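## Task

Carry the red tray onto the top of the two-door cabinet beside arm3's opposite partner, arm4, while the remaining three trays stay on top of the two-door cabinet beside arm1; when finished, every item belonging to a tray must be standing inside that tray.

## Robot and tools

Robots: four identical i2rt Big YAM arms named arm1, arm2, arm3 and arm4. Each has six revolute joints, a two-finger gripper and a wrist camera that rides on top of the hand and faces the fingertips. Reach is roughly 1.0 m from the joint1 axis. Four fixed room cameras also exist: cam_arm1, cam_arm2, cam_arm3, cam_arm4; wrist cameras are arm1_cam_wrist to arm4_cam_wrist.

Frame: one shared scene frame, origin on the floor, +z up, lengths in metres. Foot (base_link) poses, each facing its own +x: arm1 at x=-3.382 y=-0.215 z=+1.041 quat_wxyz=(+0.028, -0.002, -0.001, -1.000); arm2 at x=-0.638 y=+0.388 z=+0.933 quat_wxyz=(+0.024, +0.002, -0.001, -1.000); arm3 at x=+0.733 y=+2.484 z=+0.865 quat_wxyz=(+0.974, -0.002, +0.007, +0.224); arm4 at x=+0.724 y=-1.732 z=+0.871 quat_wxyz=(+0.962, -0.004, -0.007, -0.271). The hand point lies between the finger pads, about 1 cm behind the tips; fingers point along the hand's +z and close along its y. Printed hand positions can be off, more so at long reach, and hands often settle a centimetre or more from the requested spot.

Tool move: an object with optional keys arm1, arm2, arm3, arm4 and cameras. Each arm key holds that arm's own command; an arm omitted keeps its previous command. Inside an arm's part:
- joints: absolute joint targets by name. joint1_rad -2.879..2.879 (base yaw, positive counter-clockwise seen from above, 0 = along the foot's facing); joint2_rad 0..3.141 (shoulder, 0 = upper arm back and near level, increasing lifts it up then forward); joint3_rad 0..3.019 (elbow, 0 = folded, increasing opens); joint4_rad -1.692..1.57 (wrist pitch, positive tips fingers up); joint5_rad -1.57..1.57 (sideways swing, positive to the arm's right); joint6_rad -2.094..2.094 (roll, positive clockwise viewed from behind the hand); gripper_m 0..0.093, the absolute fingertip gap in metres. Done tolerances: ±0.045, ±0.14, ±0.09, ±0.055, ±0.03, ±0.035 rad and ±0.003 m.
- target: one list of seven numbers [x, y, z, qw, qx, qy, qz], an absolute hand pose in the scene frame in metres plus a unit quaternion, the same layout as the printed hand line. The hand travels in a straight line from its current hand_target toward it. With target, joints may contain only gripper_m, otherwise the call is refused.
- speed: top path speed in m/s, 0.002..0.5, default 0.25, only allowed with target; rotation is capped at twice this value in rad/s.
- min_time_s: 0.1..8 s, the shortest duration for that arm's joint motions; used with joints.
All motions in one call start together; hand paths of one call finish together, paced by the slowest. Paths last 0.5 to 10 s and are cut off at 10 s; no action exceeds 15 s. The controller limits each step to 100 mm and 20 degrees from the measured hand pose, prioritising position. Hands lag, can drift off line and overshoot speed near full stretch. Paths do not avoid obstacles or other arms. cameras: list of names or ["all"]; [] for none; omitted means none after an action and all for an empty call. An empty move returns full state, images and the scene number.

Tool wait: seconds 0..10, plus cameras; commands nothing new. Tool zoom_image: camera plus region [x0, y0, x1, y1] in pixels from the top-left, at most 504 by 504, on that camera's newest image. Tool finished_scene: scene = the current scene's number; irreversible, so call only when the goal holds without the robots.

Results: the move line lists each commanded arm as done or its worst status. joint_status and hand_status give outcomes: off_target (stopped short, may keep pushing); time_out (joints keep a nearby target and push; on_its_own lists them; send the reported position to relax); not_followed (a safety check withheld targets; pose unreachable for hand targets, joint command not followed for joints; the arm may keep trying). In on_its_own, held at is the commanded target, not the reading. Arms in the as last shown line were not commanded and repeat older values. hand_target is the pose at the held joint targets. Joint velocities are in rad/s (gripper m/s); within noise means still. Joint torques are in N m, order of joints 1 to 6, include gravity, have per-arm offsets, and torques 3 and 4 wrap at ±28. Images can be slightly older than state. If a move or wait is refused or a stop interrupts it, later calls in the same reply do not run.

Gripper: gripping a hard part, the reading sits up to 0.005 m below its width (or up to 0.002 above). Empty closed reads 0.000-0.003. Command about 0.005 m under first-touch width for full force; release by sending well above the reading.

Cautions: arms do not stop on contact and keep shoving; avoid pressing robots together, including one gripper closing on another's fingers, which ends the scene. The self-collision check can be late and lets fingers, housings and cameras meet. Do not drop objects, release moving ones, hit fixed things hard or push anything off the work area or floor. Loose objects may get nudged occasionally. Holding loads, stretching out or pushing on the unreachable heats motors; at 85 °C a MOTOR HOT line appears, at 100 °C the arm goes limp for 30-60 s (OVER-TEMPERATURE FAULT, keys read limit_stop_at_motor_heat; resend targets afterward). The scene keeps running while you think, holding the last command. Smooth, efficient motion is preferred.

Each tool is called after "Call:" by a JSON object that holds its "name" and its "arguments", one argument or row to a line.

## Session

Call:
{"name": "move", "arguments": {
  "cameras": ["arm1_cam_wrist", "cam_arm1", "cam_arm2", "cam_arm4"]
}}

Call:
{"name": "zoom_image", "arguments": {
  "camera": "cam_arm1",
  "region": [200, 140, 470, 270]
}}

Scene clock: 0.00 s.
Joint torques (N m): no reading
Heat: arm1: hottest joint1_rad 30 °C; arm2: hottest joint3_rad 39 °C; arm3: hottest joint3_rad 44 °C; arm4: hottest joint1_rad 33 °C.
Joint velocities: within noise
arm1.joint_positions: joint1_rad=+0.422 joint2_rad=+0.578 joint3_rad=+1.350 joint4_rad=-1.313 joint5_rad=-0.198 joint6_rad=-0.358 gripper_m=+0.09396
arm1.joint_status: not commanded
arm1.hand: x=-3.5642 y=-0.3471 z=+1.5768 quat_wxyz=(-0.115, -0.770, -0.396, +0.486) (m; scene frame)
arm1.hand_target: x=-3.5619 y=-0.3459 z=+1.5878 quat_wxyz=(-0.115, -0.764, -0.394, +0.497) (m; scene frame)
arm1.hand_status: not commanded
arm2.joint_positions: joint1_rad=+0.421 joint2_rad=+0.644 joint3_rad=+1.571 joint4_rad=-1.256 joint5_rad=-0.052 joint6_rad=+0.497 gripper_m=+0.09396
arm2.joint_status: not commanded
arm2.hand: x=-0.8355 y=+0.2808 z=+1.5698 quat_wxyz=(-0.290, -0.814, -0.003, +0.504) (m; scene frame)
arm2.hand_target: x=-0.8318 y=+0.2827 z=+1.5786 quat_wxyz=(-0.294, -0.807, -0.003, +0.512) (m; scene frame)
arm2.hand_status: not commanded
arm3.joint_positions: joint1_rad=-0.423 joint2_rad=+0.637 joint3_rad=+1.333 joint4_rad=-1.526 joint5_rad=+0.222 joint6_rad=+0.654 gripper_m=+0.09396
arm3.joint_status: not commanded
arm3.hand: x=+0.9557 y=+2.4547 z=+1.3375 quat_wxyz=(-0.369, -0.322, -0.872, -0.018) (m; scene frame)
arm3.hand_target: x=+0.9552 y=+2.4547 z=+1.3503 quat_wxyz=(-0.382, -0.321, -0.866, -0.024) (m; scene frame)
arm3.hand_status: not commanded
arm4.joint_positions: joint1_rad=+0.000 joint2_rad=+0.635 joint3_rad=+1.447 joint4_rad=-1.142 joint5_rad=-0.230 joint6_rad=-0.553 gripper_m=+0.09396
arm4.joint_status: not commanded
arm4.hand: x=+0.9513 y=-1.8219 z=+1.4824 quat_wxyz=(-0.545, +0.070, -0.804, +0.228) (m; scene frame)
arm4.hand_target: x=+0.9479 y=-1.8198 z=+1.4930 quat_wxyz=(-0.552, +0.072, -0.797, +0.234) (m; scene frame)
arm4.hand_status: not commanded
pictures: arm1_cam_wrist, cam_arm1, cam_arm2, cam_arm4
Images, in order (width x height): arm1_cam_wrist 896x504, cam_arm1 896x504, cam_arm2 896x504, cam_arm4 896x504.

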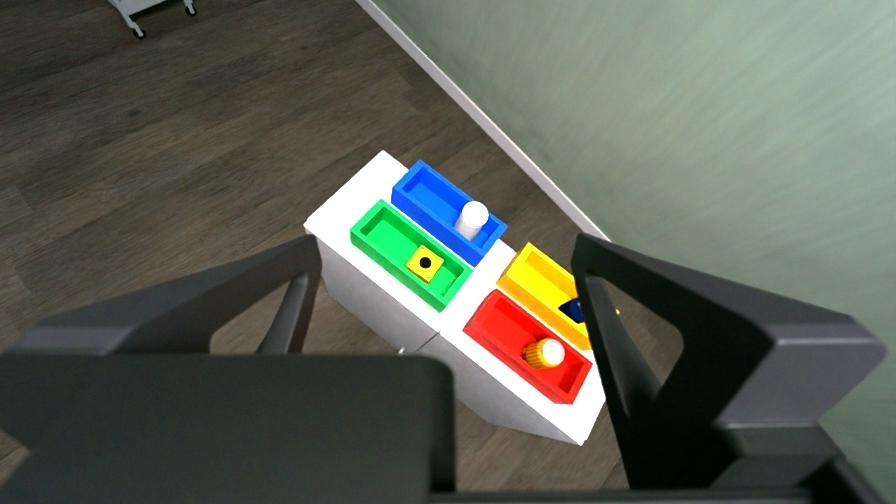

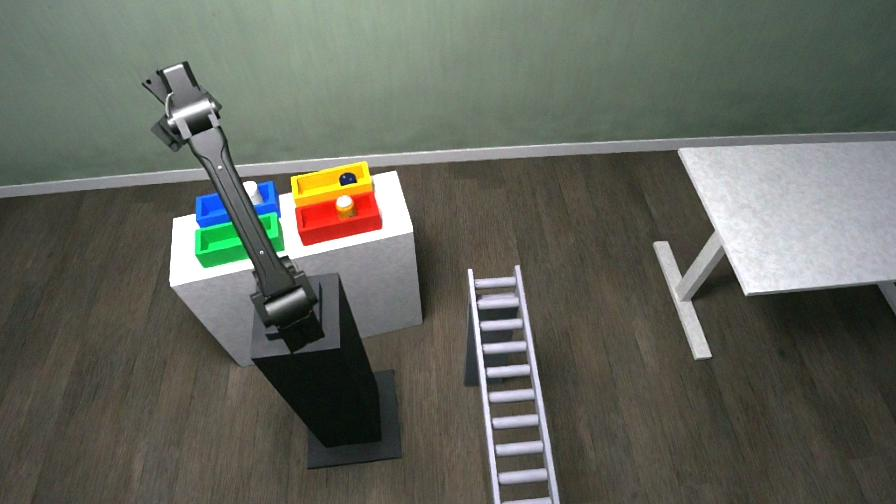

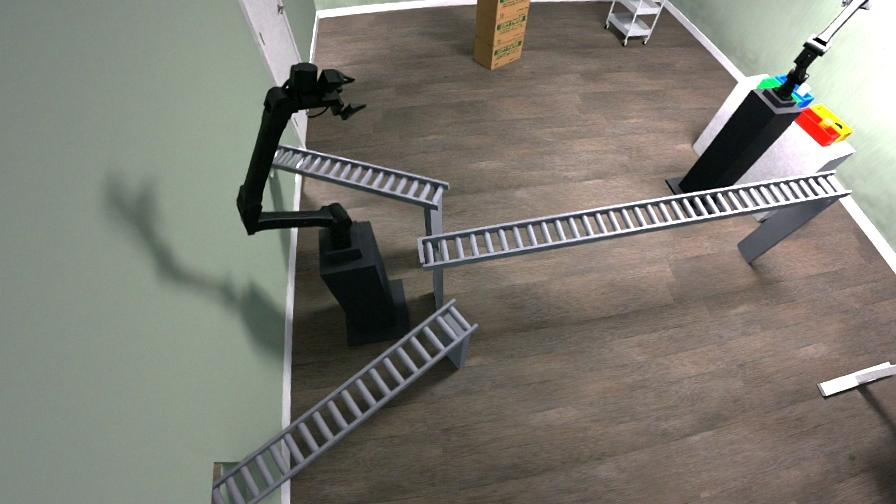

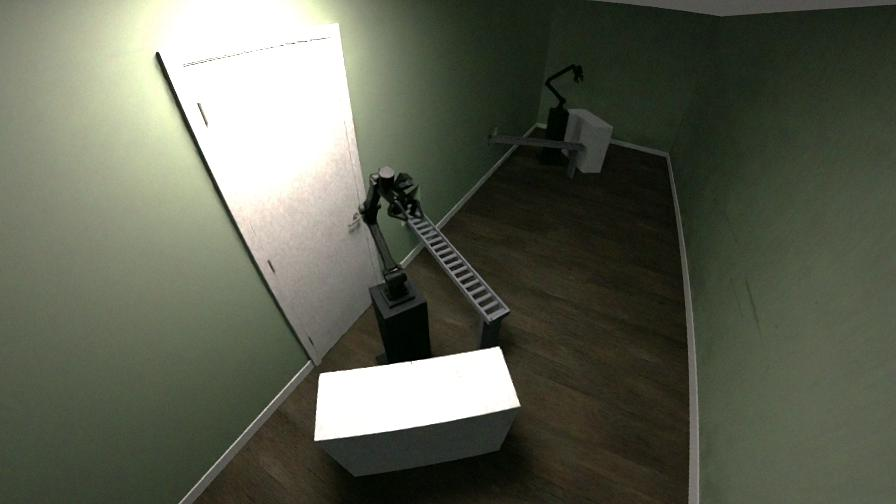

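Scaled by 1.867 from the camera's 896x504 image, which has a finer 1280x720 frame.

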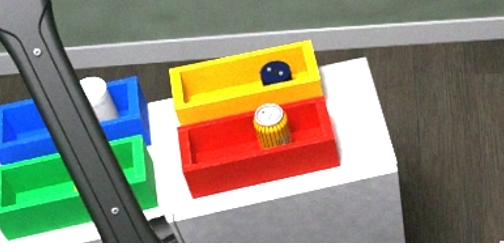

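Call:
{"name": "zoom_image", "arguments": {
  "camera": "arm1_cam_wrist",
  "region": [300, 140, 640, 450]
}}

Scaled by 1.482 from the camera's 896x504 image, which has a finer 1280x720 frame.

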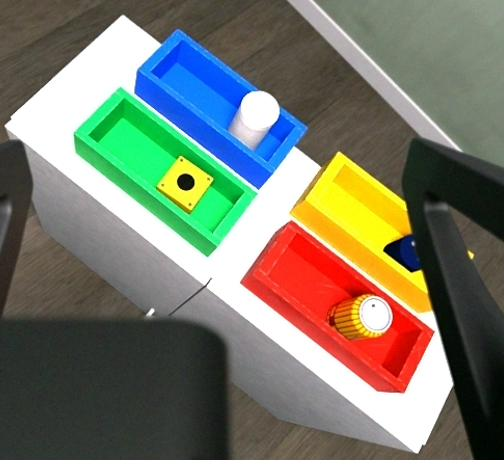

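Call:
{"name": "move", "arguments": {
  "arm1": {"joints": {"joint1_rad": -0.126, "joint2_rad": 1.76, "joint3_rad": 0.98, "joint4_rad": -0.80, "joint5_rad": 0.0, "joint6_rad": 1.31}, "min_time_s": 3.0},
  "arm2": {"joints": {"joint1_rad": 0.7, "joint2_rad": 1.2, "joint3_rad": 1.5, "joint4_rad": -1.35, "joint5_rad": 0.0, "joint6_rad": 0.0}, "min_time_s": 3.0},
  "arm4": {"joints": {"joint1_rad": 1.2, "joint2_rad": 1.1, "joint3_rad": 1.4, "joint4_rad": -1.5, "joint5_rad": 0.0, "joint6_rad": 0.0}, "min_time_s": 3.0},
  "cameras": ["arm1_cam_wrist", "arm2_cam_wrist", "arm4_cam_wrist", "cam_arm1"]
}}

Call:
{"name": "zoom_image", "arguments": {
  "camera": "arm1_cam_wrist",
  "region": [190, 0, 442, 252]
}}

Scene clock: 55.43 s.
Joint torques (N m): arm1=[-1.49 -14.27 4.7 0.32 0.21 0.13] | arm2=[1.32 -7.3 10.25 0.76 0.03 -0.1] | arm3=[1.2 2.55 9.1 1.17 0.08 -0.05] | arm4=[-0.09 -5.42 9.51 0.88 -0.04 0.01]
Heat: arm1: hottest joint3_rad 33 °C; arm2: hottest joint3_rad 42 °C; arm3: hottest joint3_rad 48 °C; arm4: hottest joint3_rad 38 °C.
move: arm1 done; arm2 done; arm4 done
Joint velocities: within noise
arm1.joint_positions: joint1_rad=-0.118 joint2_rad=+1.755 joint3_rad=+0.980 joint4_rad=-0.809 joint5_rad=-0.002 joint6_rad=+1.299 gripper_m=+0.09397
arm1.joint_status: all done
arm1.hand: x=-3.8090 y=-0.1880 z=+1.0174 quat_wxyz=(+0.001, -0.777, +0.629, -0.005) (m; scene frame)
arm1.hand_target: x=-3.8102 y=-0.1844 z=+1.0154 quat_wxyz=(+0.001, -0.771, +0.636, -0.003) (m; scene frame)
arm1.hand_status: not commanded
arm2.joint_positions: joint1_rad=+0.690 joint2_rad=+1.193 joint3_rad=+1.498 joint4_rad=-1.338 joint5_rad=-0.003 joint6_rad=+0.016 gripper_m=+0.09396
arm2.joint_status: all done
arm2.hand: x=-0.9621 y=+0.0949 z=+1.3418 quat_wxyz=(-0.101, -0.902, -0.341, +0.246) (m; scene frame)
arm2.hand_target: x=-0.9591 y=+0.0924 z=+1.3381 quat_wxyz=(-0.096, -0.900, -0.353, +0.239) (m; scene frame)
arm2.hand_status: not commanded
arm3: as last shown
arm4.joint_positions: joint1_rad=+1.191 joint2_rad=+1.093 joint3_rad=+1.404 joint4_rad=-1.492 joint5_rad=-0.002 joint6_rad=-0.015 gripper_m=+0.09396
arm4.joint_status: all done
arm4.hand: x=+1.0128 y=-1.5083 z=+1.2569 quat_wxyz=(-0.187, +0.318, -0.928, -0.053) (m; scene frame)
arm4.hand_target: x=+1.0104 y=-1.5063 z=+1.2520 quat_wxyz=(-0.178, +0.316, -0.931, -0.052) (m; scene frame)
arm4.hand_status: not commanded
pictures: arm1_cam_wrist, arm2_cam_wrist, arm4_cam_wrist, cam_arm1
Images, in order (width x height): arm1_cam_wrist 896x504, arm2_cam_wrist 896x504, arm4_cam_wrist 896x504, cam_arm1 896x504.

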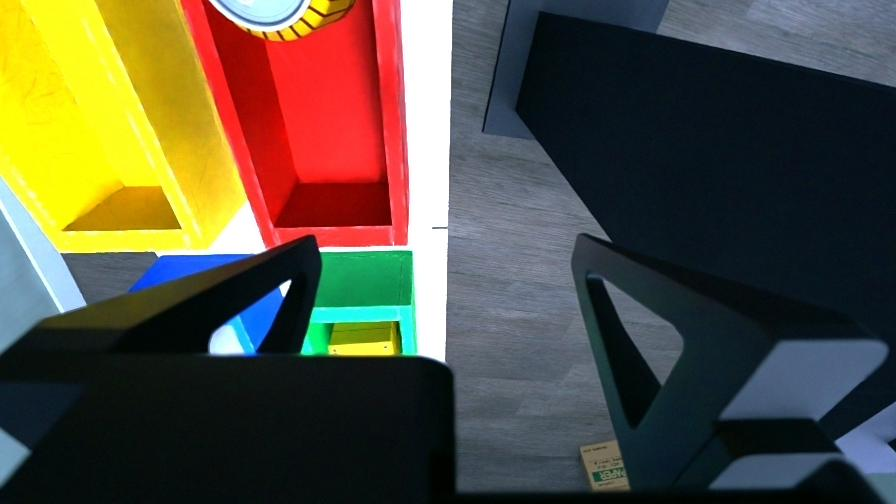

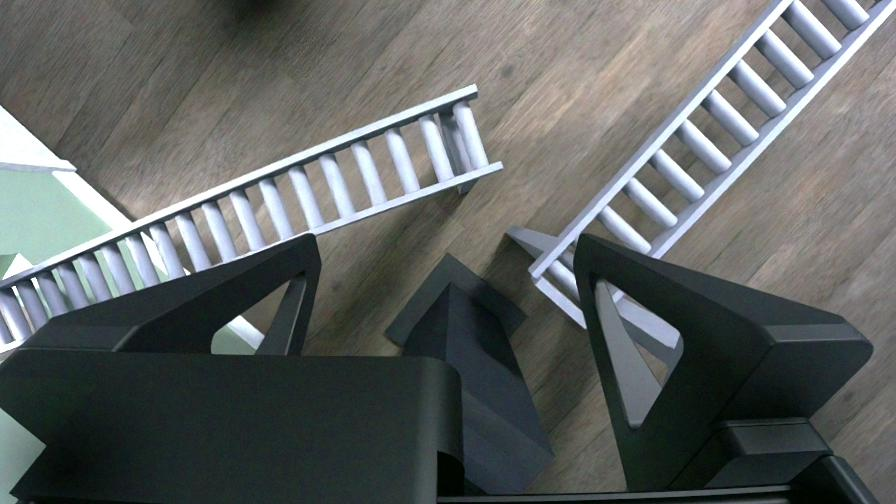

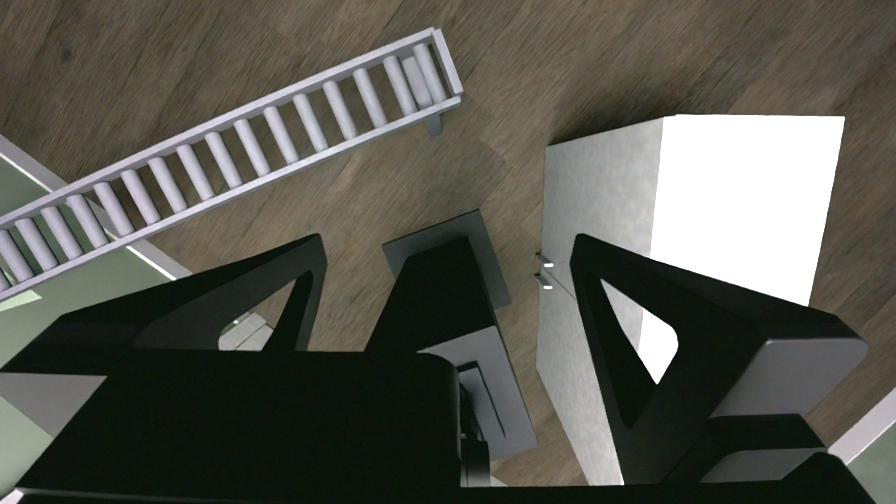

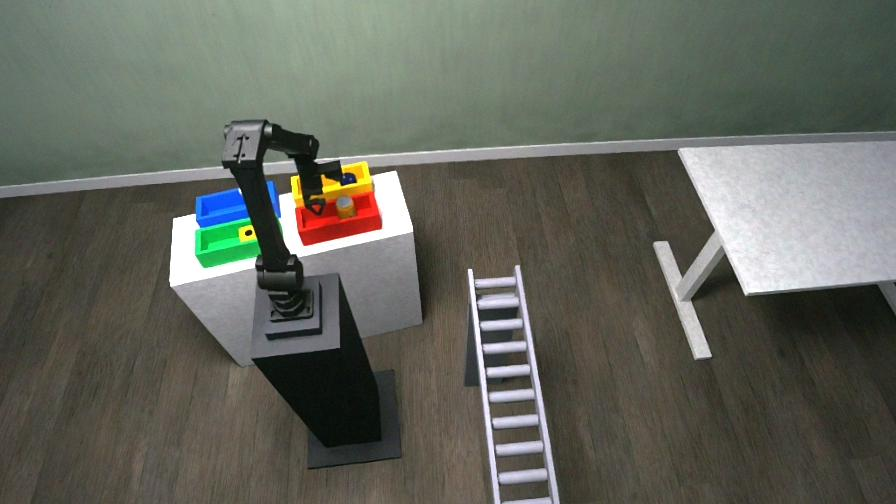

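Scaled by 2.000 from the camera's 896x504 image, which has a finer 1280x720 frame.

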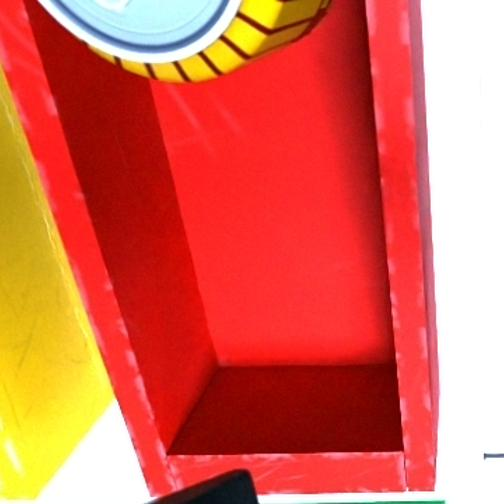

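Call:
{"name": "move", "arguments": {
  "arm1": {"target": [-3.861, -0.195, 0.878, 0.0089, 0.766, -0.6428, -0.0121], "speed": 0.2},
  "cameras": ["arm1_cam_wrist", "cam_arm1"]
}}

Call:
{"name": "zoom_image", "arguments": {
  "camera": "arm1_cam_wrist",
  "region": [190, 0, 530, 340]
}}

Scene clock: 75.67 s.
Joint torques (N m): arm1=[-0.21 -16.15 4.85 0.38 0.22 0.16] | arm2=[1.2 -7.3 10.33 0.73 0.02 -0.11] | arm3=[1.08 2.49 9.14 1.18 0.1 -0.07] | arm4=[0.09 -4.66 9.39 0.84 0.05 0.11]
Heat: arm1: hottest joint3_rad 33 °C; arm2: hottest joint3_rad 43 °C; arm3: hottest joint3_rad 49 °C; arm4: hottest joint3_rad 42 °C.
move: arm1 off_target
Joint velocities: within noise
arm1.joint_positions: joint1_rad=-0.106 joint2_rad=+2.119 joint3_rad=+1.059 joint4_rad=-0.505 joint5_rad=+0.000 joint6_rad=+1.345 gripper_m=+0.09397
arm1.joint_status: not commanded
arm1.hand: x=-3.8474 y=-0.1915 z=+0.8795 quat_wxyz=(-0.004, -0.767, +0.642, +0.003) (m; scene frame)
arm1.hand_target: x=-3.8606 y=-0.1951 z=+0.8783 quat_wxyz=(-0.009, -0.766, +0.643, +0.012) (m; scene frame)
arm1.hand_status: off_target (0.014 m and 1.2 deg from the pose sent, 0.149 m and 3.0 deg at the start)
arm2, arm3, arm4: as last shown
pictures: arm1_cam_wrist, cam_arm1
Images, in order (width x height): arm1_cam_wrist 896x504, cam_arm1 896x504.

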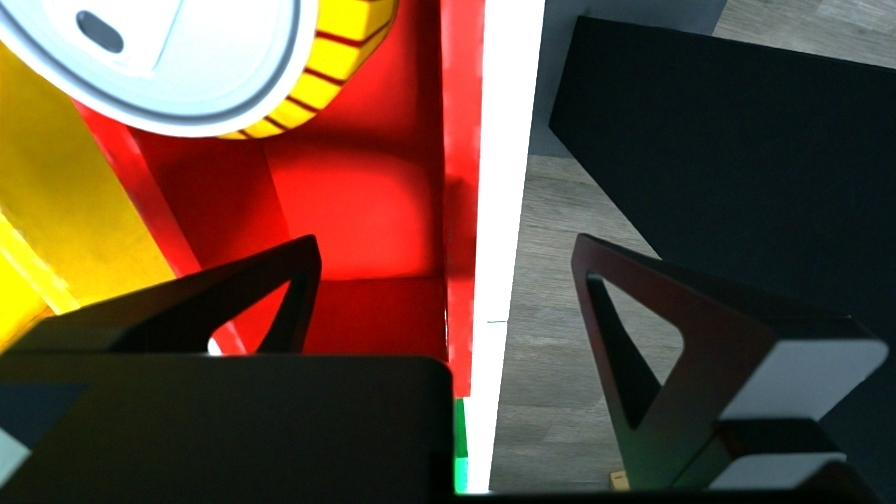

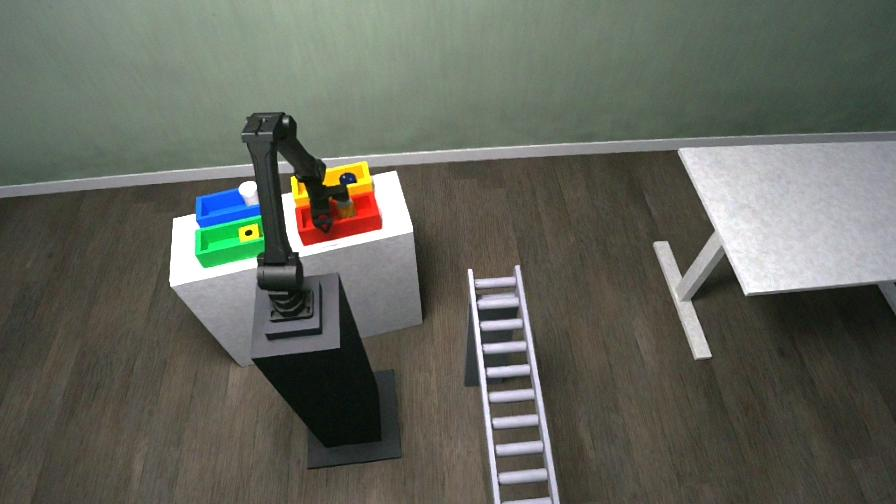

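Scaled by 1.482 from the camera's 896x504 image, which has a finer 1280x720 frame.

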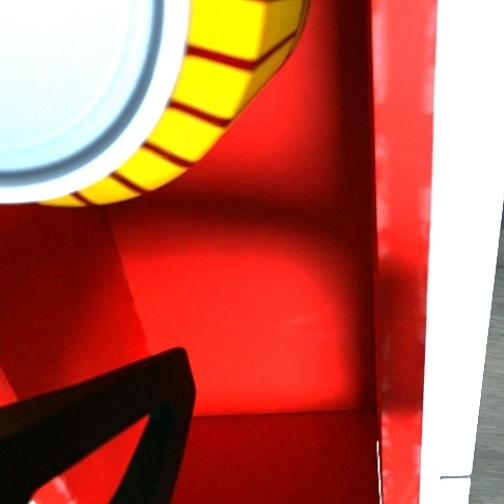

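Call:
{"name": "move", "arguments": {
  "arm1": {"target": [-3.850, -0.193, 1.0, 0.0089, 0.766, -0.6428, -0.0121], "speed": 0.3}
}}

Call:
{"name": "move", "arguments": {
  "arm1": {"joints": {"joint6_rad": -1.80}, "min_time_s": 1.5}
}}

Call:
{"name": "move", "arguments": {
  "arm1": {"target": [-3.8555, -0.1935, 0.870, -0.0122, 0.6374, 0.7705, -0.0088], "speed": 0.2},
  "cameras": ["arm1_cam_wrist", "cam_arm1"]
}}

Call:
{"name": "zoom_image", "arguments": {
  "camera": "cam_arm1",
  "region": [270, 140, 420, 260]
}}

Scene clock: 92.67 s.
Joint torques (N m): arm1=[-0.5 -15.97 5.09 -0.25 0.21 0.1] | arm2=[1.32 -7.41 10.33 0.8 0.05 -0.09] | arm3=[1.08 2.55 9.2 1.17 0.08 -0.04] | arm4=[-0.21 -5.3 9.54 0.81 0.02 0.05]
Heat: arm1: hottest joint3_rad 33 °C; arm2: hottest joint3_rad 44 °C; arm3: hottest joint3_rad 49 °C; arm4: hottest joint3_rad 43 °C.
move: arm1 done
Joint velocities: within noise
arm1.joint_positions: joint1_rad=-0.106 joint2_rad=+1.843 joint3_rad=+1.059 joint4_rad=-0.751 joint5_rad=+0.001 joint6_rad=+1.345 gripper_m=+0.09397
arm1.joint_status: not commanded
arm1.hand: x=-3.8502 y=-0.1910 z=+1.0021 quat_wxyz=(-0.013, -0.766, +0.642, +0.016) (m; scene frame)
arm1.hand_target: x=-3.8499 y=-0.1931 z=+1.0000 quat_wxyz=(-0.009, -0.766, +0.643, +0.012) (m; scene frame)
arm1.hand_status: done (0.003 m and 0.6 deg from the pose sent, 0.121 m and 1.2 deg at the start)
arm2, arm3, arm4: as last shown
pictures: none

Scene clock: 95.17 s.
Joint torques (N m): arm1=[-0.56 -15.5 5.09 -0.34 -0.03 -0.09] | arm2=[1.55 -7.36 10.26 0.72 0.03 -0.1] | arm3=[1.26 2.61 9.11 1.17 0.08 -0.05] | arm4=[-0.15 -5.07 9.58 0.91 0.01 0.11]
Heat: arm1: hottest joint3_rad 33 °C; arm2: hottest joint3_rad 44 °C; arm3: hottest joint3_rad 50 °C; arm4: hottest joint3_rad 43 °C.
move: arm1 done
Joint velocities: within noise
arm1.joint_positions: joint1_rad=-0.106 joint2_rad=+1.843 joint3_rad=+1.059 joint4_rad=-0.751 joint5_rad=+0.001 joint6_rad=-1.788 gripper_m=+0.09402
arm1.joint_status: all done
arm1.hand: x=-3.8501 y=-0.1910 z=+1.0021 quat_wxyz=(+0.015, -0.645, -0.764, +0.013) (m; scene frame)
arm1.hand_target: x=-3.8499 y=-0.1931 z=+1.0000 quat_wxyz=(+0.012, -0.639, -0.769, +0.009) (m; scene frame)
arm1.hand_status: not commanded
arm2, arm3, arm4: as last shown
pictures: none

Scene clock: 96.60 s.
Joint torques (N m): arm1=[-0.32 -16.91 4.38 0.32 -0.03 -0.05] | arm2=[1.38 -7.24 10.32 0.77 0.05 -0.1] | arm3=[1.03 2.55 9.18 1.25 0.08 -0.06] | arm4=[-0.21 -5.01 9.61 0.99 0.02 0.12]
Heat: arm1: hottest joint3_rad 33 °C; arm2: hottest joint3_rad 44 °C; arm3: hottest joint3_rad 50 °C; arm4: hottest joint3_rad 43 °C.
move: arm1 off_target
Joint velocities: within noise
arm1.joint_positions: joint1_rad=-0.106 joint2_rad=+2.138 joint3_rad=+1.047 joint4_rad=-0.479 joint5_rad=+0.001 joint6_rad=-1.791 gripper_m=+0.09402
arm1.joint_status: not commanded
arm1.hand: x=-3.8416 y=-0.1917 z=+0.8690 quat_wxyz=(+0.002, -0.644, -0.765, +0.002) (m; scene frame)
arm1.hand_target: x=-3.8553 y=-0.1936 z=+0.8703 quat_wxyz=(+0.012, -0.637, -0.770, +0.009) (m; scene frame)
arm1.hand_status: off_target (0.014 m and 1.7 deg from the pose sent, 0.132 m and 1.3 deg at the start)
arm2, arm3, arm4: as last shown
pictures: arm1_cam_wrist, cam_arm1
Images, in order (width x height): arm1_cam_wrist 896x504, cam_arm1 896x504.

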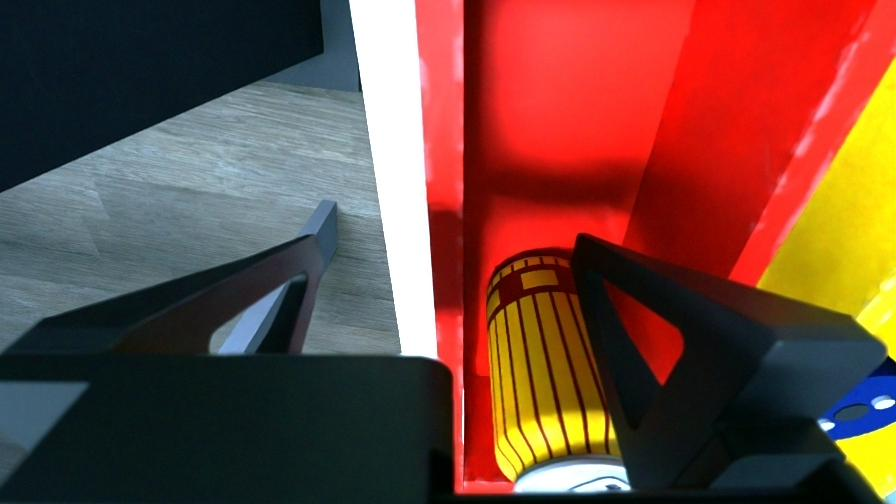

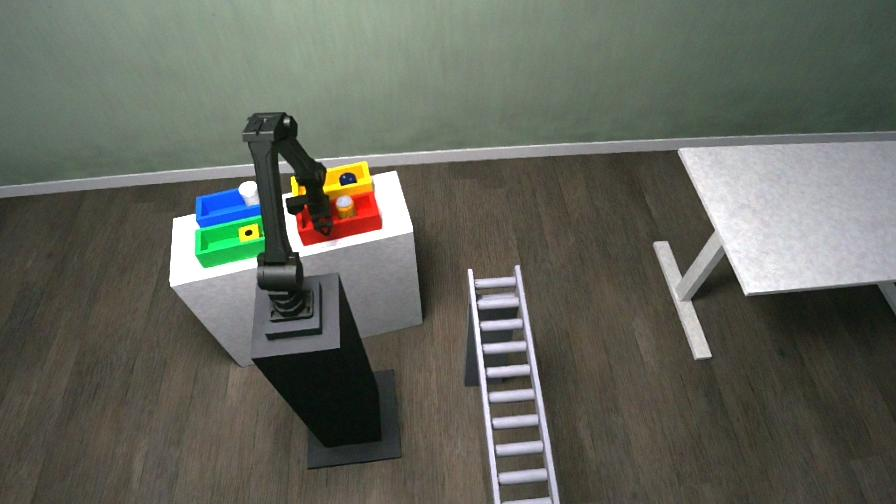

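Scaled by 3.360 from the camera's 896x504 image, which has a finer 1280x720 frame.

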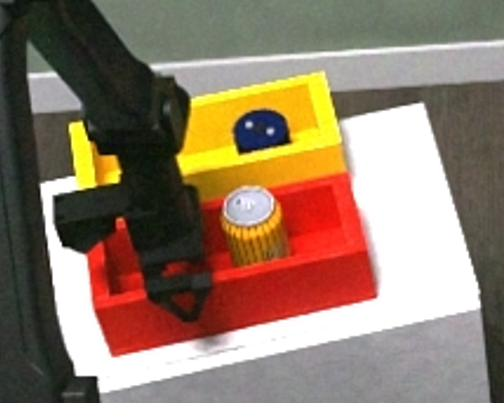

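Call:
{"name": "move", "arguments": {
  "arm1": {"target": [-3.8550, -0.1950, 0.8150, -0.0110, 0.6374, 0.7705, -0.0080], "speed": 0.12}
}}

Call:
{"name": "move", "arguments": {
  "arm1": {"target": [-3.8560, -0.1480, 0.8150, -0.0110, 0.6374, 0.7705, -0.0080], "speed": 0.05},
  "cameras": ["arm1_cam_wrist", "cam_arm1"]
}}

Call:
{"name": "zoom_image", "arguments": {
  "camera": "cam_arm1",
  "region": [270, 140, 420, 260]
}}

Scene clock: 104.83 s.
Joint torques (N m): arm1=[-0.15 -17.2 3.48 0.34 -0.03 -0.03] | arm2=[1.38 -7.18 10.35 0.85 0.05 -0.09] | arm3=[1.2 2.61 9.11 1.2 0.09 -0.05] | arm4=[-0.44 -5.07 9.68 0.91 -0.03 0.07]
Heat: arm1: hottest joint3_rad 33 °C; arm2: hottest joint3_rad 44 °C; arm3: hottest joint3_rad 50 °C; arm4: hottest joint3_rad 43 °C.
move: arm1 off_target
Joint velocities: within noise
arm1.joint_positions: joint1_rad=-0.106 joint2_rad=+2.271 joint3_rad=+1.083 joint4_rad=-0.378 joint5_rad=+0.001 joint6_rad=-1.791 gripper_m=+0.09402
arm1.joint_status: not commanded
arm1.hand: x=-3.8445 y=-0.1917 z=+0.8167 quat_wxyz=(+0.003, -0.644, -0.765, +0.003) (m; scene frame)
arm1.hand_target: x=-3.8549 y=-0.1951 z=+0.8153 quat_wxyz=(+0.011, -0.637, -0.770, +0.008) (m; scene frame)
arm1.hand_status: off_target (0.011 m and 1.4 deg from the pose sent, 0.056 m and 1.6 deg at the start)
arm2, arm3, arm4: as last shown
pictures: none

Scene clock: 106.40 s.
Joint torques (N m): arm1=[-1.9 -16.79 3.81 -0.14 -0.13 -0.03] | arm2=[1.2 -7.24 10.3 0.73 0.03 -0.1] | arm3=[1.2 2.49 9.1 1.17 0.08 -0.05] | arm4=[-0.32 -4.89 9.55 1.09 -0.03 0.07]
Heat: arm1: hottest joint3_rad 33 °C; arm2: hottest joint3_rad 44 °C; arm3: hottest joint3_rad 50 °C; arm4: hottest joint3_rad 43 °C.
move: arm1 done
Joint velocities: within noise
arm1.joint_positions: joint1_rad=-0.185 joint2_rad=+2.271 joint3_rad=+1.097 joint4_rad=-0.378 joint5_rad=+0.001 joint6_rad=-1.890 gripper_m=+0.09402
arm1.joint_status: not commanded
arm1.hand: x=-3.8494 y=-0.1541 z=+0.8187 quat_wxyz=(+0.009, -0.637, -0.771, +0.007) (m; scene frame)
arm1.hand_target: x=-3.8560 y=-0.1480 z=+0.8152 quat_wxyz=(+0.011, -0.637, -0.771, +0.008) (m; scene frame)
arm1.hand_status: done (0.010 m and 0.3 deg from the pose sent, 0.045 m and 1.4 deg at the start)
arm2, arm3, arm4: as last shown
pictures: arm1_cam_wrist, cam_arm1
Images, in order (width x height): arm1_cam_wrist 896x504, cam_arm1 896x504.

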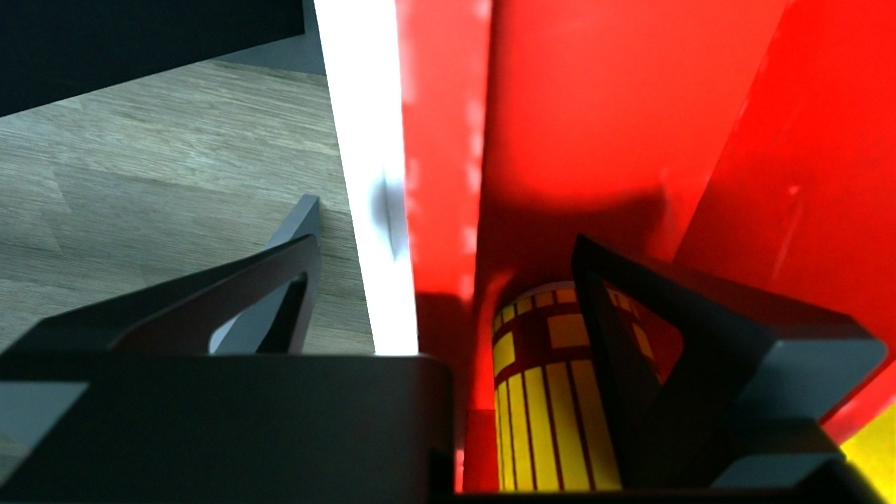

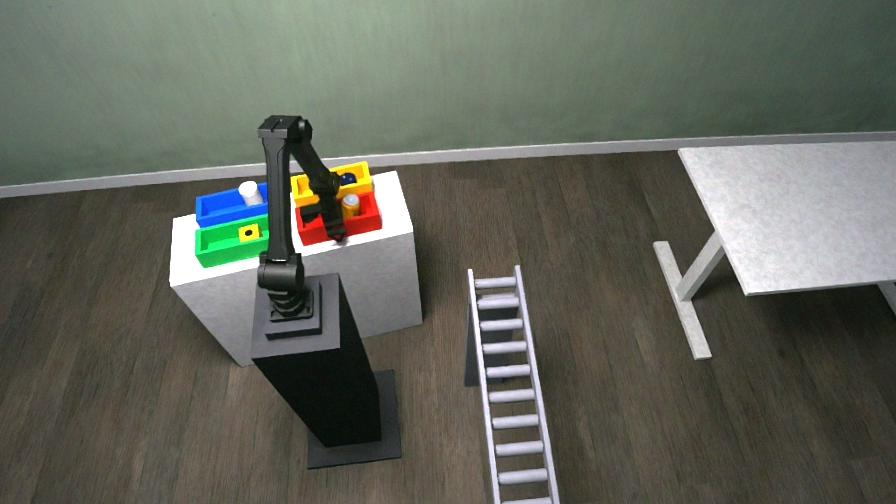

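Scaled by 3.360 from the camera's 896x504 image, which has a finer 1280x720 frame.

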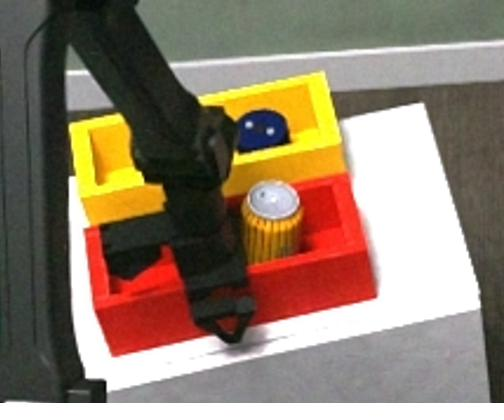

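Call:
{"name": "move", "arguments": {
  "arm1": {"target": [-3.8645, -0.1035, 0.8145, -0.0110, 0.6374, 0.7705, -0.0080], "speed": 0.05},
  "cameras": ["arm1_cam_wrist", "cam_arm1"]
}}

Call:
{"name": "zoom_image", "arguments": {
  "camera": "cam_arm1",
  "region": [270, 140, 420, 260]
}}

Scene clock: 116.10 s.
Joint torques (N m): arm1=[-2.37 -16.67 4.33 -0.29 0.05 0.02] | arm2=[1.49 -7.24 10.29 0.76 0.05 -0.11] | arm3=[1.08 2.37 9.21 1.18 0.08 -0.05] | arm4=[-0.5 -5.48 9.48 0.84 0.01 0.1]
Heat: arm1: hottest joint3_rad 32 °C; arm2: hottest joint3_rad 44 °C; arm3: hottest joint3_rad 50 °C; arm4: hottest joint3_rad 44 °C.
move: arm1 off_target
Joint velocities: within noise
arm1.joint_positions: joint1_rad=-0.267 joint2_rad=+2.283 joint3_rad=+1.147 joint4_rad=-0.409 joint5_rad=-0.005 joint6_rad=-1.982 gripper_m=+0.09402
arm1.joint_status: not commanded
arm1.hand: x=-3.8601 y=-0.1137 z=+0.8206 quat_wxyz=(+0.011, -0.633, -0.774, +0.010) (m; scene frame)
arm1.hand_target: x=-3.8641 y=-0.1037 z=+0.8147 quat_wxyz=(+0.011, -0.637, -0.771, +0.008) (m; scene frame)
arm1.hand_status: off_target (0.013 m and 0.7 deg from the pose sent, 0.053 m and 0.3 deg at the start)
arm2, arm4: as last shown
arm3.joint_positions: joint1_rad=-0.423 joint2_rad=+0.637 joint3_rad=+1.333 joint4_rad=-1.526 joint5_rad=+0.222 joint6_rad=+0.654 gripper_m=+0.09396
arm3.joint_status: not commanded
arm3.hand: x=+0.9557 y=+2.4547 z=+1.3375 quat_wxyz=(-0.369, -0.322, -0.872, -0.018) (m; scene frame)
arm3.hand_target: x=+0.9552 y=+2.4547 z=+1.3503 quat_wxyz=(-0.382, -0.321, -0.866, -0.024) (m; scene frame)
arm3.hand_status: not commanded
pictures: arm1_cam_wrist, cam_arm1
Images, in order (width x height): arm1_cam_wrist 896x504, cam_arm1 896x504.

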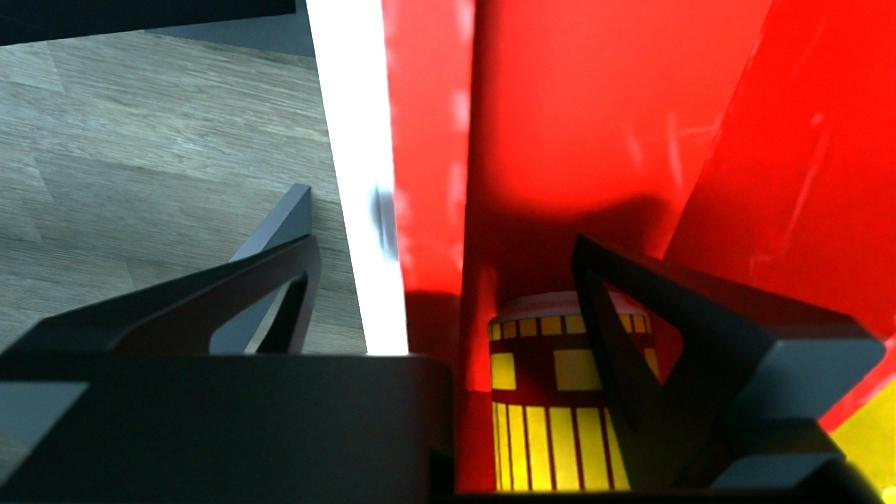

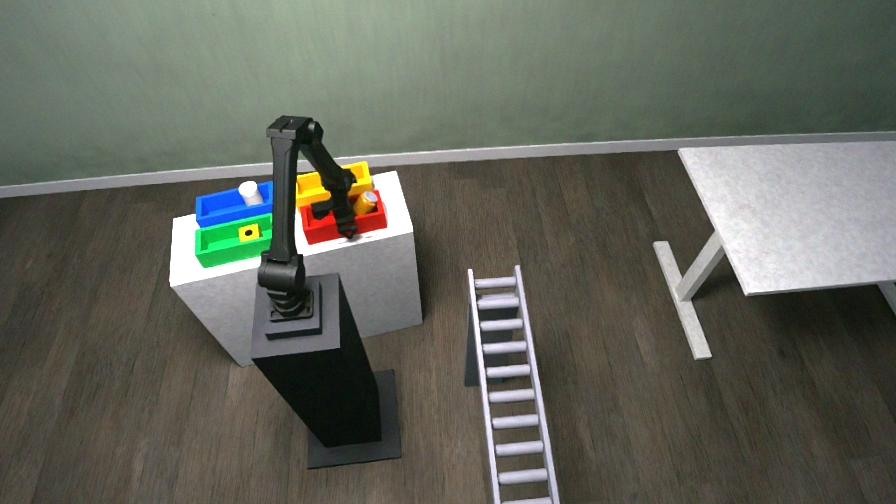

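Scaled by 3.360 from the camera's 896x504 image, which has a finer 1280x720 frame.

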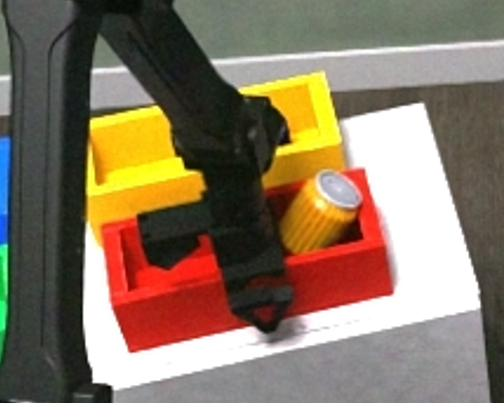

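Call:
{"name": "move", "arguments": {
  "arm1": {"target": [-3.8600, -0.1300, 0.8145, -0.0110, 0.6374, 0.7705, -0.0080], "speed": 0.04},
  "cameras": ["arm1_cam_wrist", "cam_arm1"]
}}

Call:
{"name": "zoom_image", "arguments": {
  "camera": "cam_arm1",
  "region": [290, 150, 420, 260]
}}

Scene clock: 126.67 s.
Joint torques (N m): arm1=[0.03 -17.55 2.11 0.39 0.01 0.1] | arm2=[1.44 -7.24 10.29 0.77 0.04 -0.11] | arm3=[1.2 2.43 9.13 1.2 0.08 -0.06] | arm4=[-0.21 -4.6 9.65 0.84 0.01 0.04]
Heat: arm1: hottest joint3_rad 32 °C; arm2: hottest joint3_rad 44 °C; arm3: hottest joint3_rad 50 °C; arm4: hottest joint3_rad 44 °C.
move: arm1 done
Joint velocities: within noise
arm1.joint_positions: joint1_rad=-0.242 joint2_rad=+2.283 joint3_rad=+1.147 joint4_rad=-0.404 joint5_rad=-0.003 joint6_rad=-1.947 gripper_m=+0.09402
arm1.joint_status: not commanded
arm1.hand: x=-3.8637 y=-0.1249 z=+0.8207 quat_wxyz=(+0.014, -0.636, -0.771, +0.011) (m; scene frame)
arm1.hand_target: x=-3.8598 y=-0.1299 z=+0.8146 quat_wxyz=(+0.011, -0.637, -0.770, +0.008) (m; scene frame)
arm1.hand_status: done (0.009 m and 0.5 deg from the pose sent, 0.018 m and 0.7 deg at the start)
arm2.joint_positions: joint1_rad=+0.690 joint2_rad=+1.193 joint3_rad=+1.498 joint4_rad=-1.338 joint5_rad=-0.003 joint6_rad=+0.016 gripper_m=+0.09396
arm2.joint_status: not commanded
arm2.hand: x=-0.9621 y=+0.0949 z=+1.3418 quat_wxyz=(-0.101, -0.902, -0.341, +0.246) (m; scene frame)
arm2.hand_target: x=-0.9591 y=+0.0924 z=+1.3381 quat_wxyz=(-0.096, -0.900, -0.353, +0.239) (m; scene frame)
arm2.hand_status: not commanded
arm3: as last shown
arm4.joint_positions: joint1_rad=+1.191 joint2_rad=+1.093 joint3_rad=+1.404 joint4_rad=-1.492 joint5_rad=-0.002 joint6_rad=-0.015 gripper_m=+0.09396
arm4.joint_status: not commanded
arm4.hand: x=+1.0128 y=-1.5083 z=+1.2569 quat_wxyz=(-0.187, +0.318, -0.928, -0.053) (m; scene frame)
arm4.hand_target: x=+1.0104 y=-1.5063 z=+1.2520 quat_wxyz=(-0.178, +0.316, -0.931, -0.052) (m; scene frame)
arm4.hand_status: not commanded
pictures: arm1_cam_wrist, cam_arm1
Images, in order (width x height): arm1_cam_wrist 896x504, cam_arm1 896x504.

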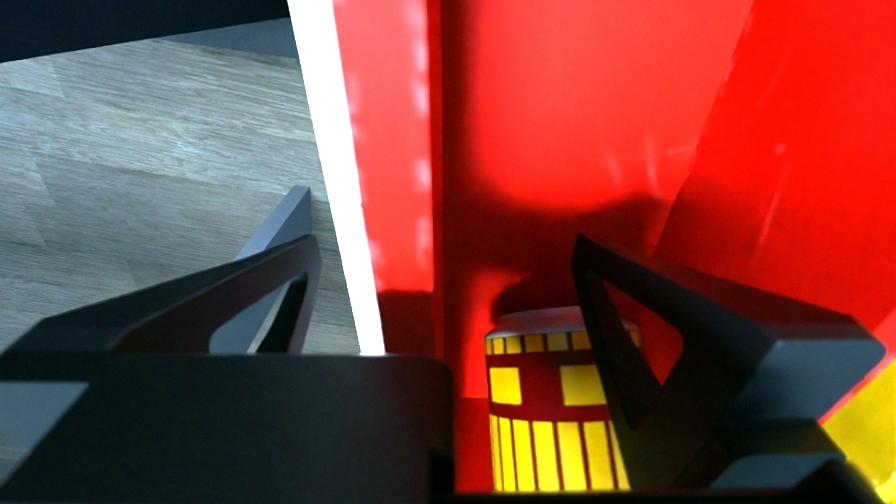

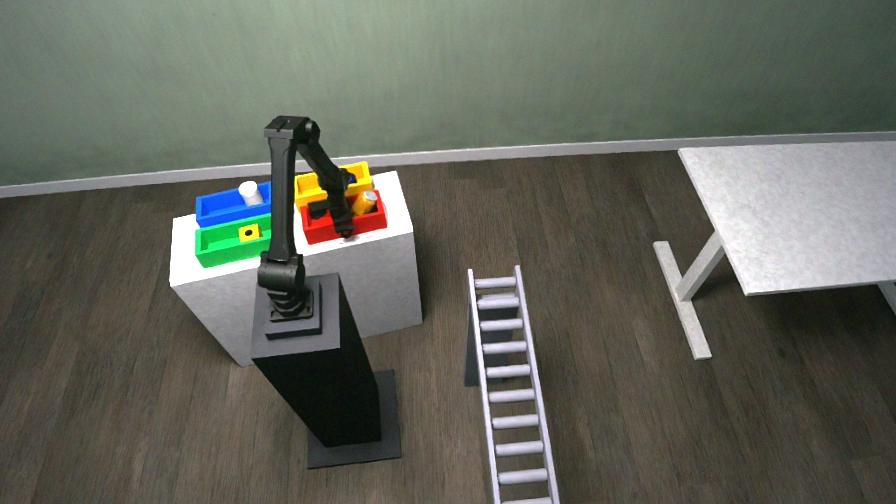

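Scaled by 3.877 from the camera's 896x504 image, which has a finer 1280x720 frame.

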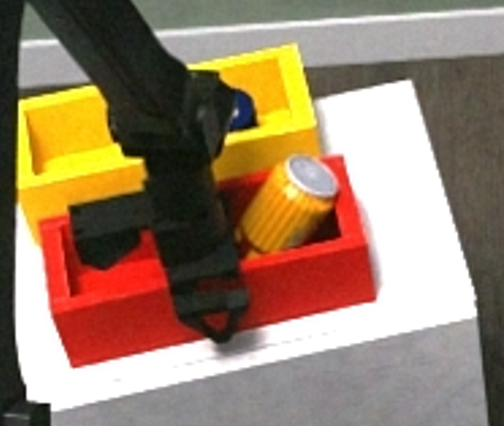

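Call:
{"name": "move", "arguments": {
  "arm1": {"target": [-3.8600, -0.1300, 1.0, -0.0110, 0.6374, 0.7705, -0.0080], "speed": 0.25}
}}

Call:
{"name": "move", "arguments": {
  "arm1": {"joints": {"joint6_rad": 1.05}, "min_time_s": 1.8}
}}

Call:
{"name": "move", "arguments": {
  "arm1": {"target": [-3.9426, -0.0247, 0.998, 0.0062, 0.7705, -0.6374, -0.0164], "speed": 0.2},
  "cameras": ["arm1_cam_wrist", "cam_arm1"]
}}

Call:
{"name": "zoom_image", "arguments": {
  "camera": "cam_arm1",
  "region": [290, 140, 420, 260]
}}

Scene clock: 176.97 s.
Joint torques (N m): arm1=[-0.03 -17.14 5.89 -0.42 -0.01 0.17] | arm2=[1.61 -7.47 10.32 0.75 0.07 -0.1] | arm3=[1.08 2.73 9.09 1.2 0.08 -0.07] | arm4=[0.09 -4.95 9.39 0.98 -0.02 0.07]
Heat: arm1: hottest joint3_rad 31 °C; arm2: hottest joint3_rad 45 °C; arm3: hottest joint3_rad 51 °C; arm4: hottest joint3_rad 44 °C.
move: arm1 off_target
Joint velocities: within noise
arm1.joint_positions: joint1_rad=-0.241 joint2_rad=+1.889 joint3_rad=+1.104 joint4_rad=-0.775 joint5_rad=-0.003 joint6_rad=-1.946 gripper_m=+0.09402
arm1.joint_status: not commanded
arm1.hand: x=-3.8519 y=-0.1272 z=+0.9936 quat_wxyz=(+0.005, -0.637, -0.771, +0.006) (m; scene frame)
arm1.hand_target: x=-3.8599 y=-0.1301 z=+1.0000 quat_wxyz=(+0.011, -0.637, -0.771, +0.008) (m; scene frame)
arm1.hand_status: off_target (0.011 m and 0.7 deg from the pose sent, 0.179 m and 0.5 deg at the start)
arm2, arm3, arm4: as last shown
pictures: none

Scene clock: 179.73 s.
Joint torques (N m): arm1=[0.03 -17.14 5.91 -0.32 0.16 0.15] | arm2=[1.32 -7.18 10.29 0.72 0.07 -0.1] | arm3=[0.97 2.37 9.11 1.24 0.09 -0.07] | arm4=[-0.38 -4.84 9.52 0.88 -0.07 0.09]
Heat: arm1: hottest joint3_rad 31 °C; arm2: hottest joint3_rad 45 °C; arm3: hottest joint3_rad 51 °C; arm4: hottest joint3_rad 44 °C.
move: arm1 done
Joint velocities: within noise
arm1.joint_positions: joint1_rad=-0.241 joint2_rad=+1.889 joint3_rad=+1.104 joint4_rad=-0.775 joint5_rad=-0.002 joint6_rad=+1.038 gripper_m=+0.09406
arm1.joint_status: all done
arm1.hand: x=-3.8519 y=-0.1270 z=+0.9936 quat_wxyz=(-0.005, -0.819, +0.574, +0.006) (m; scene frame)
arm1.hand_target: x=-3.8599 y=-0.1301 z=+1.0000 quat_wxyz=(-0.007, -0.818, +0.575, +0.012) (m; scene frame)
arm1.hand_status: not commanded
arm2, arm3, arm4: as last shown
pictures: none

Scene clock: 181.23 s.
Joint torques (N m): arm1=[-1.14 -19.08 8.31 -0.34 0.17 0.15] | arm2=[1.38 -7.12 10.35 0.79 0.04 -0.1] | arm3=[1.14 2.49 9.14 1.14 0.08 -0.06] | arm4=[-0.38 -4.54 9.62 0.95 -0.02 0.1]
Heat: arm1: hottest joint3_rad 31 °C; arm2: hottest joint3_rad 45 °C; arm3: hottest joint3_rad 51 °C; arm4: hottest joint3_rad 44 °C.
move: arm1 off_target
Joint velocities: within noise
arm1.joint_positions: joint1_rad=-0.377 joint2_rad=+2.079 joint3_rad=+1.442 joint4_rad=-0.916 joint5_rad=+0.002 joint6_rad=+1.045 gripper_m=+0.09406
arm1.joint_status: not commanded
arm1.hand: x=-3.9298 y=-0.0319 z=+0.9961 quat_wxyz=(-0.005, -0.776, +0.631, +0.010) (m; scene frame)
arm1.hand_target: x=-3.9421 y=-0.0248 z=+0.9981 quat_wxyz=(-0.006, -0.770, +0.637, +0.017) (m; scene frame)
arm1.hand_status: off_target (0.015 m and 1.2 deg from the pose sent, 0.137 m and 9.2 deg at the start)
arm2, arm3, arm4: as last shown
pictures: arm1_cam_wrist, cam_arm1
Images, in order (width x height): arm1_cam_wrist 896x504, cam_arm1 896x504.

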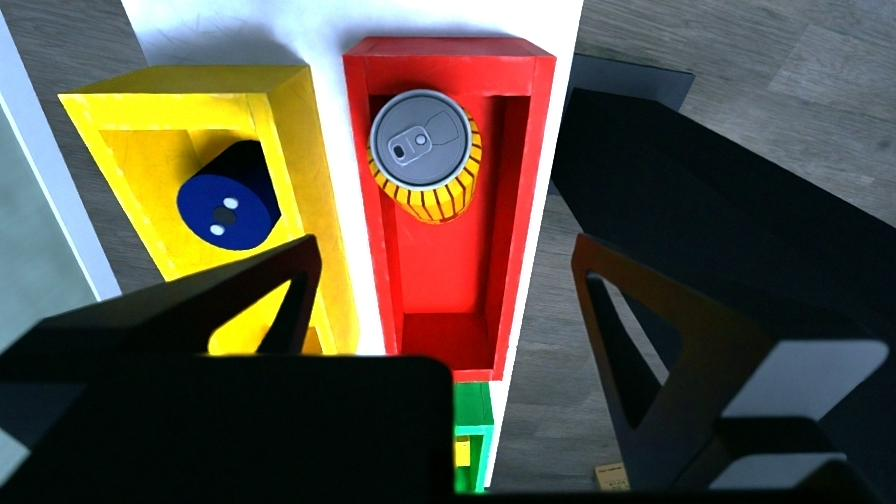

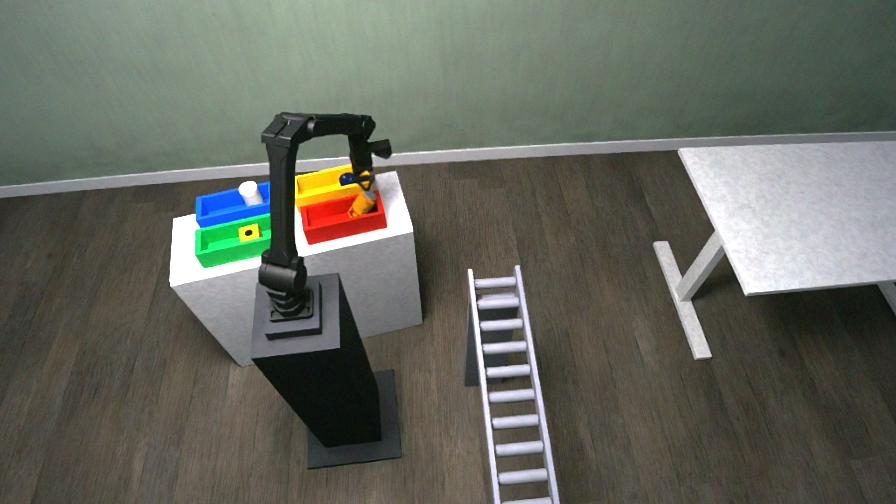

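Scaled by 3.877 from the camera's 896x504 image, which has a finer 1280x720 frame.

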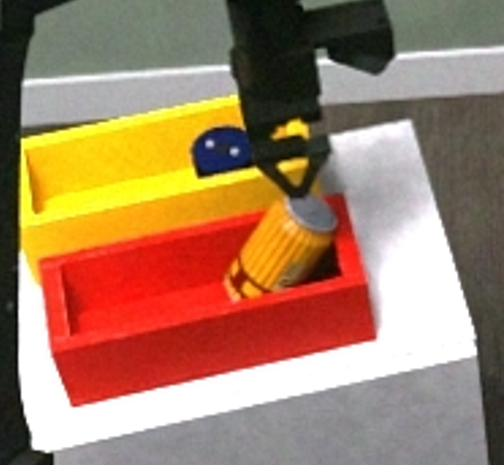

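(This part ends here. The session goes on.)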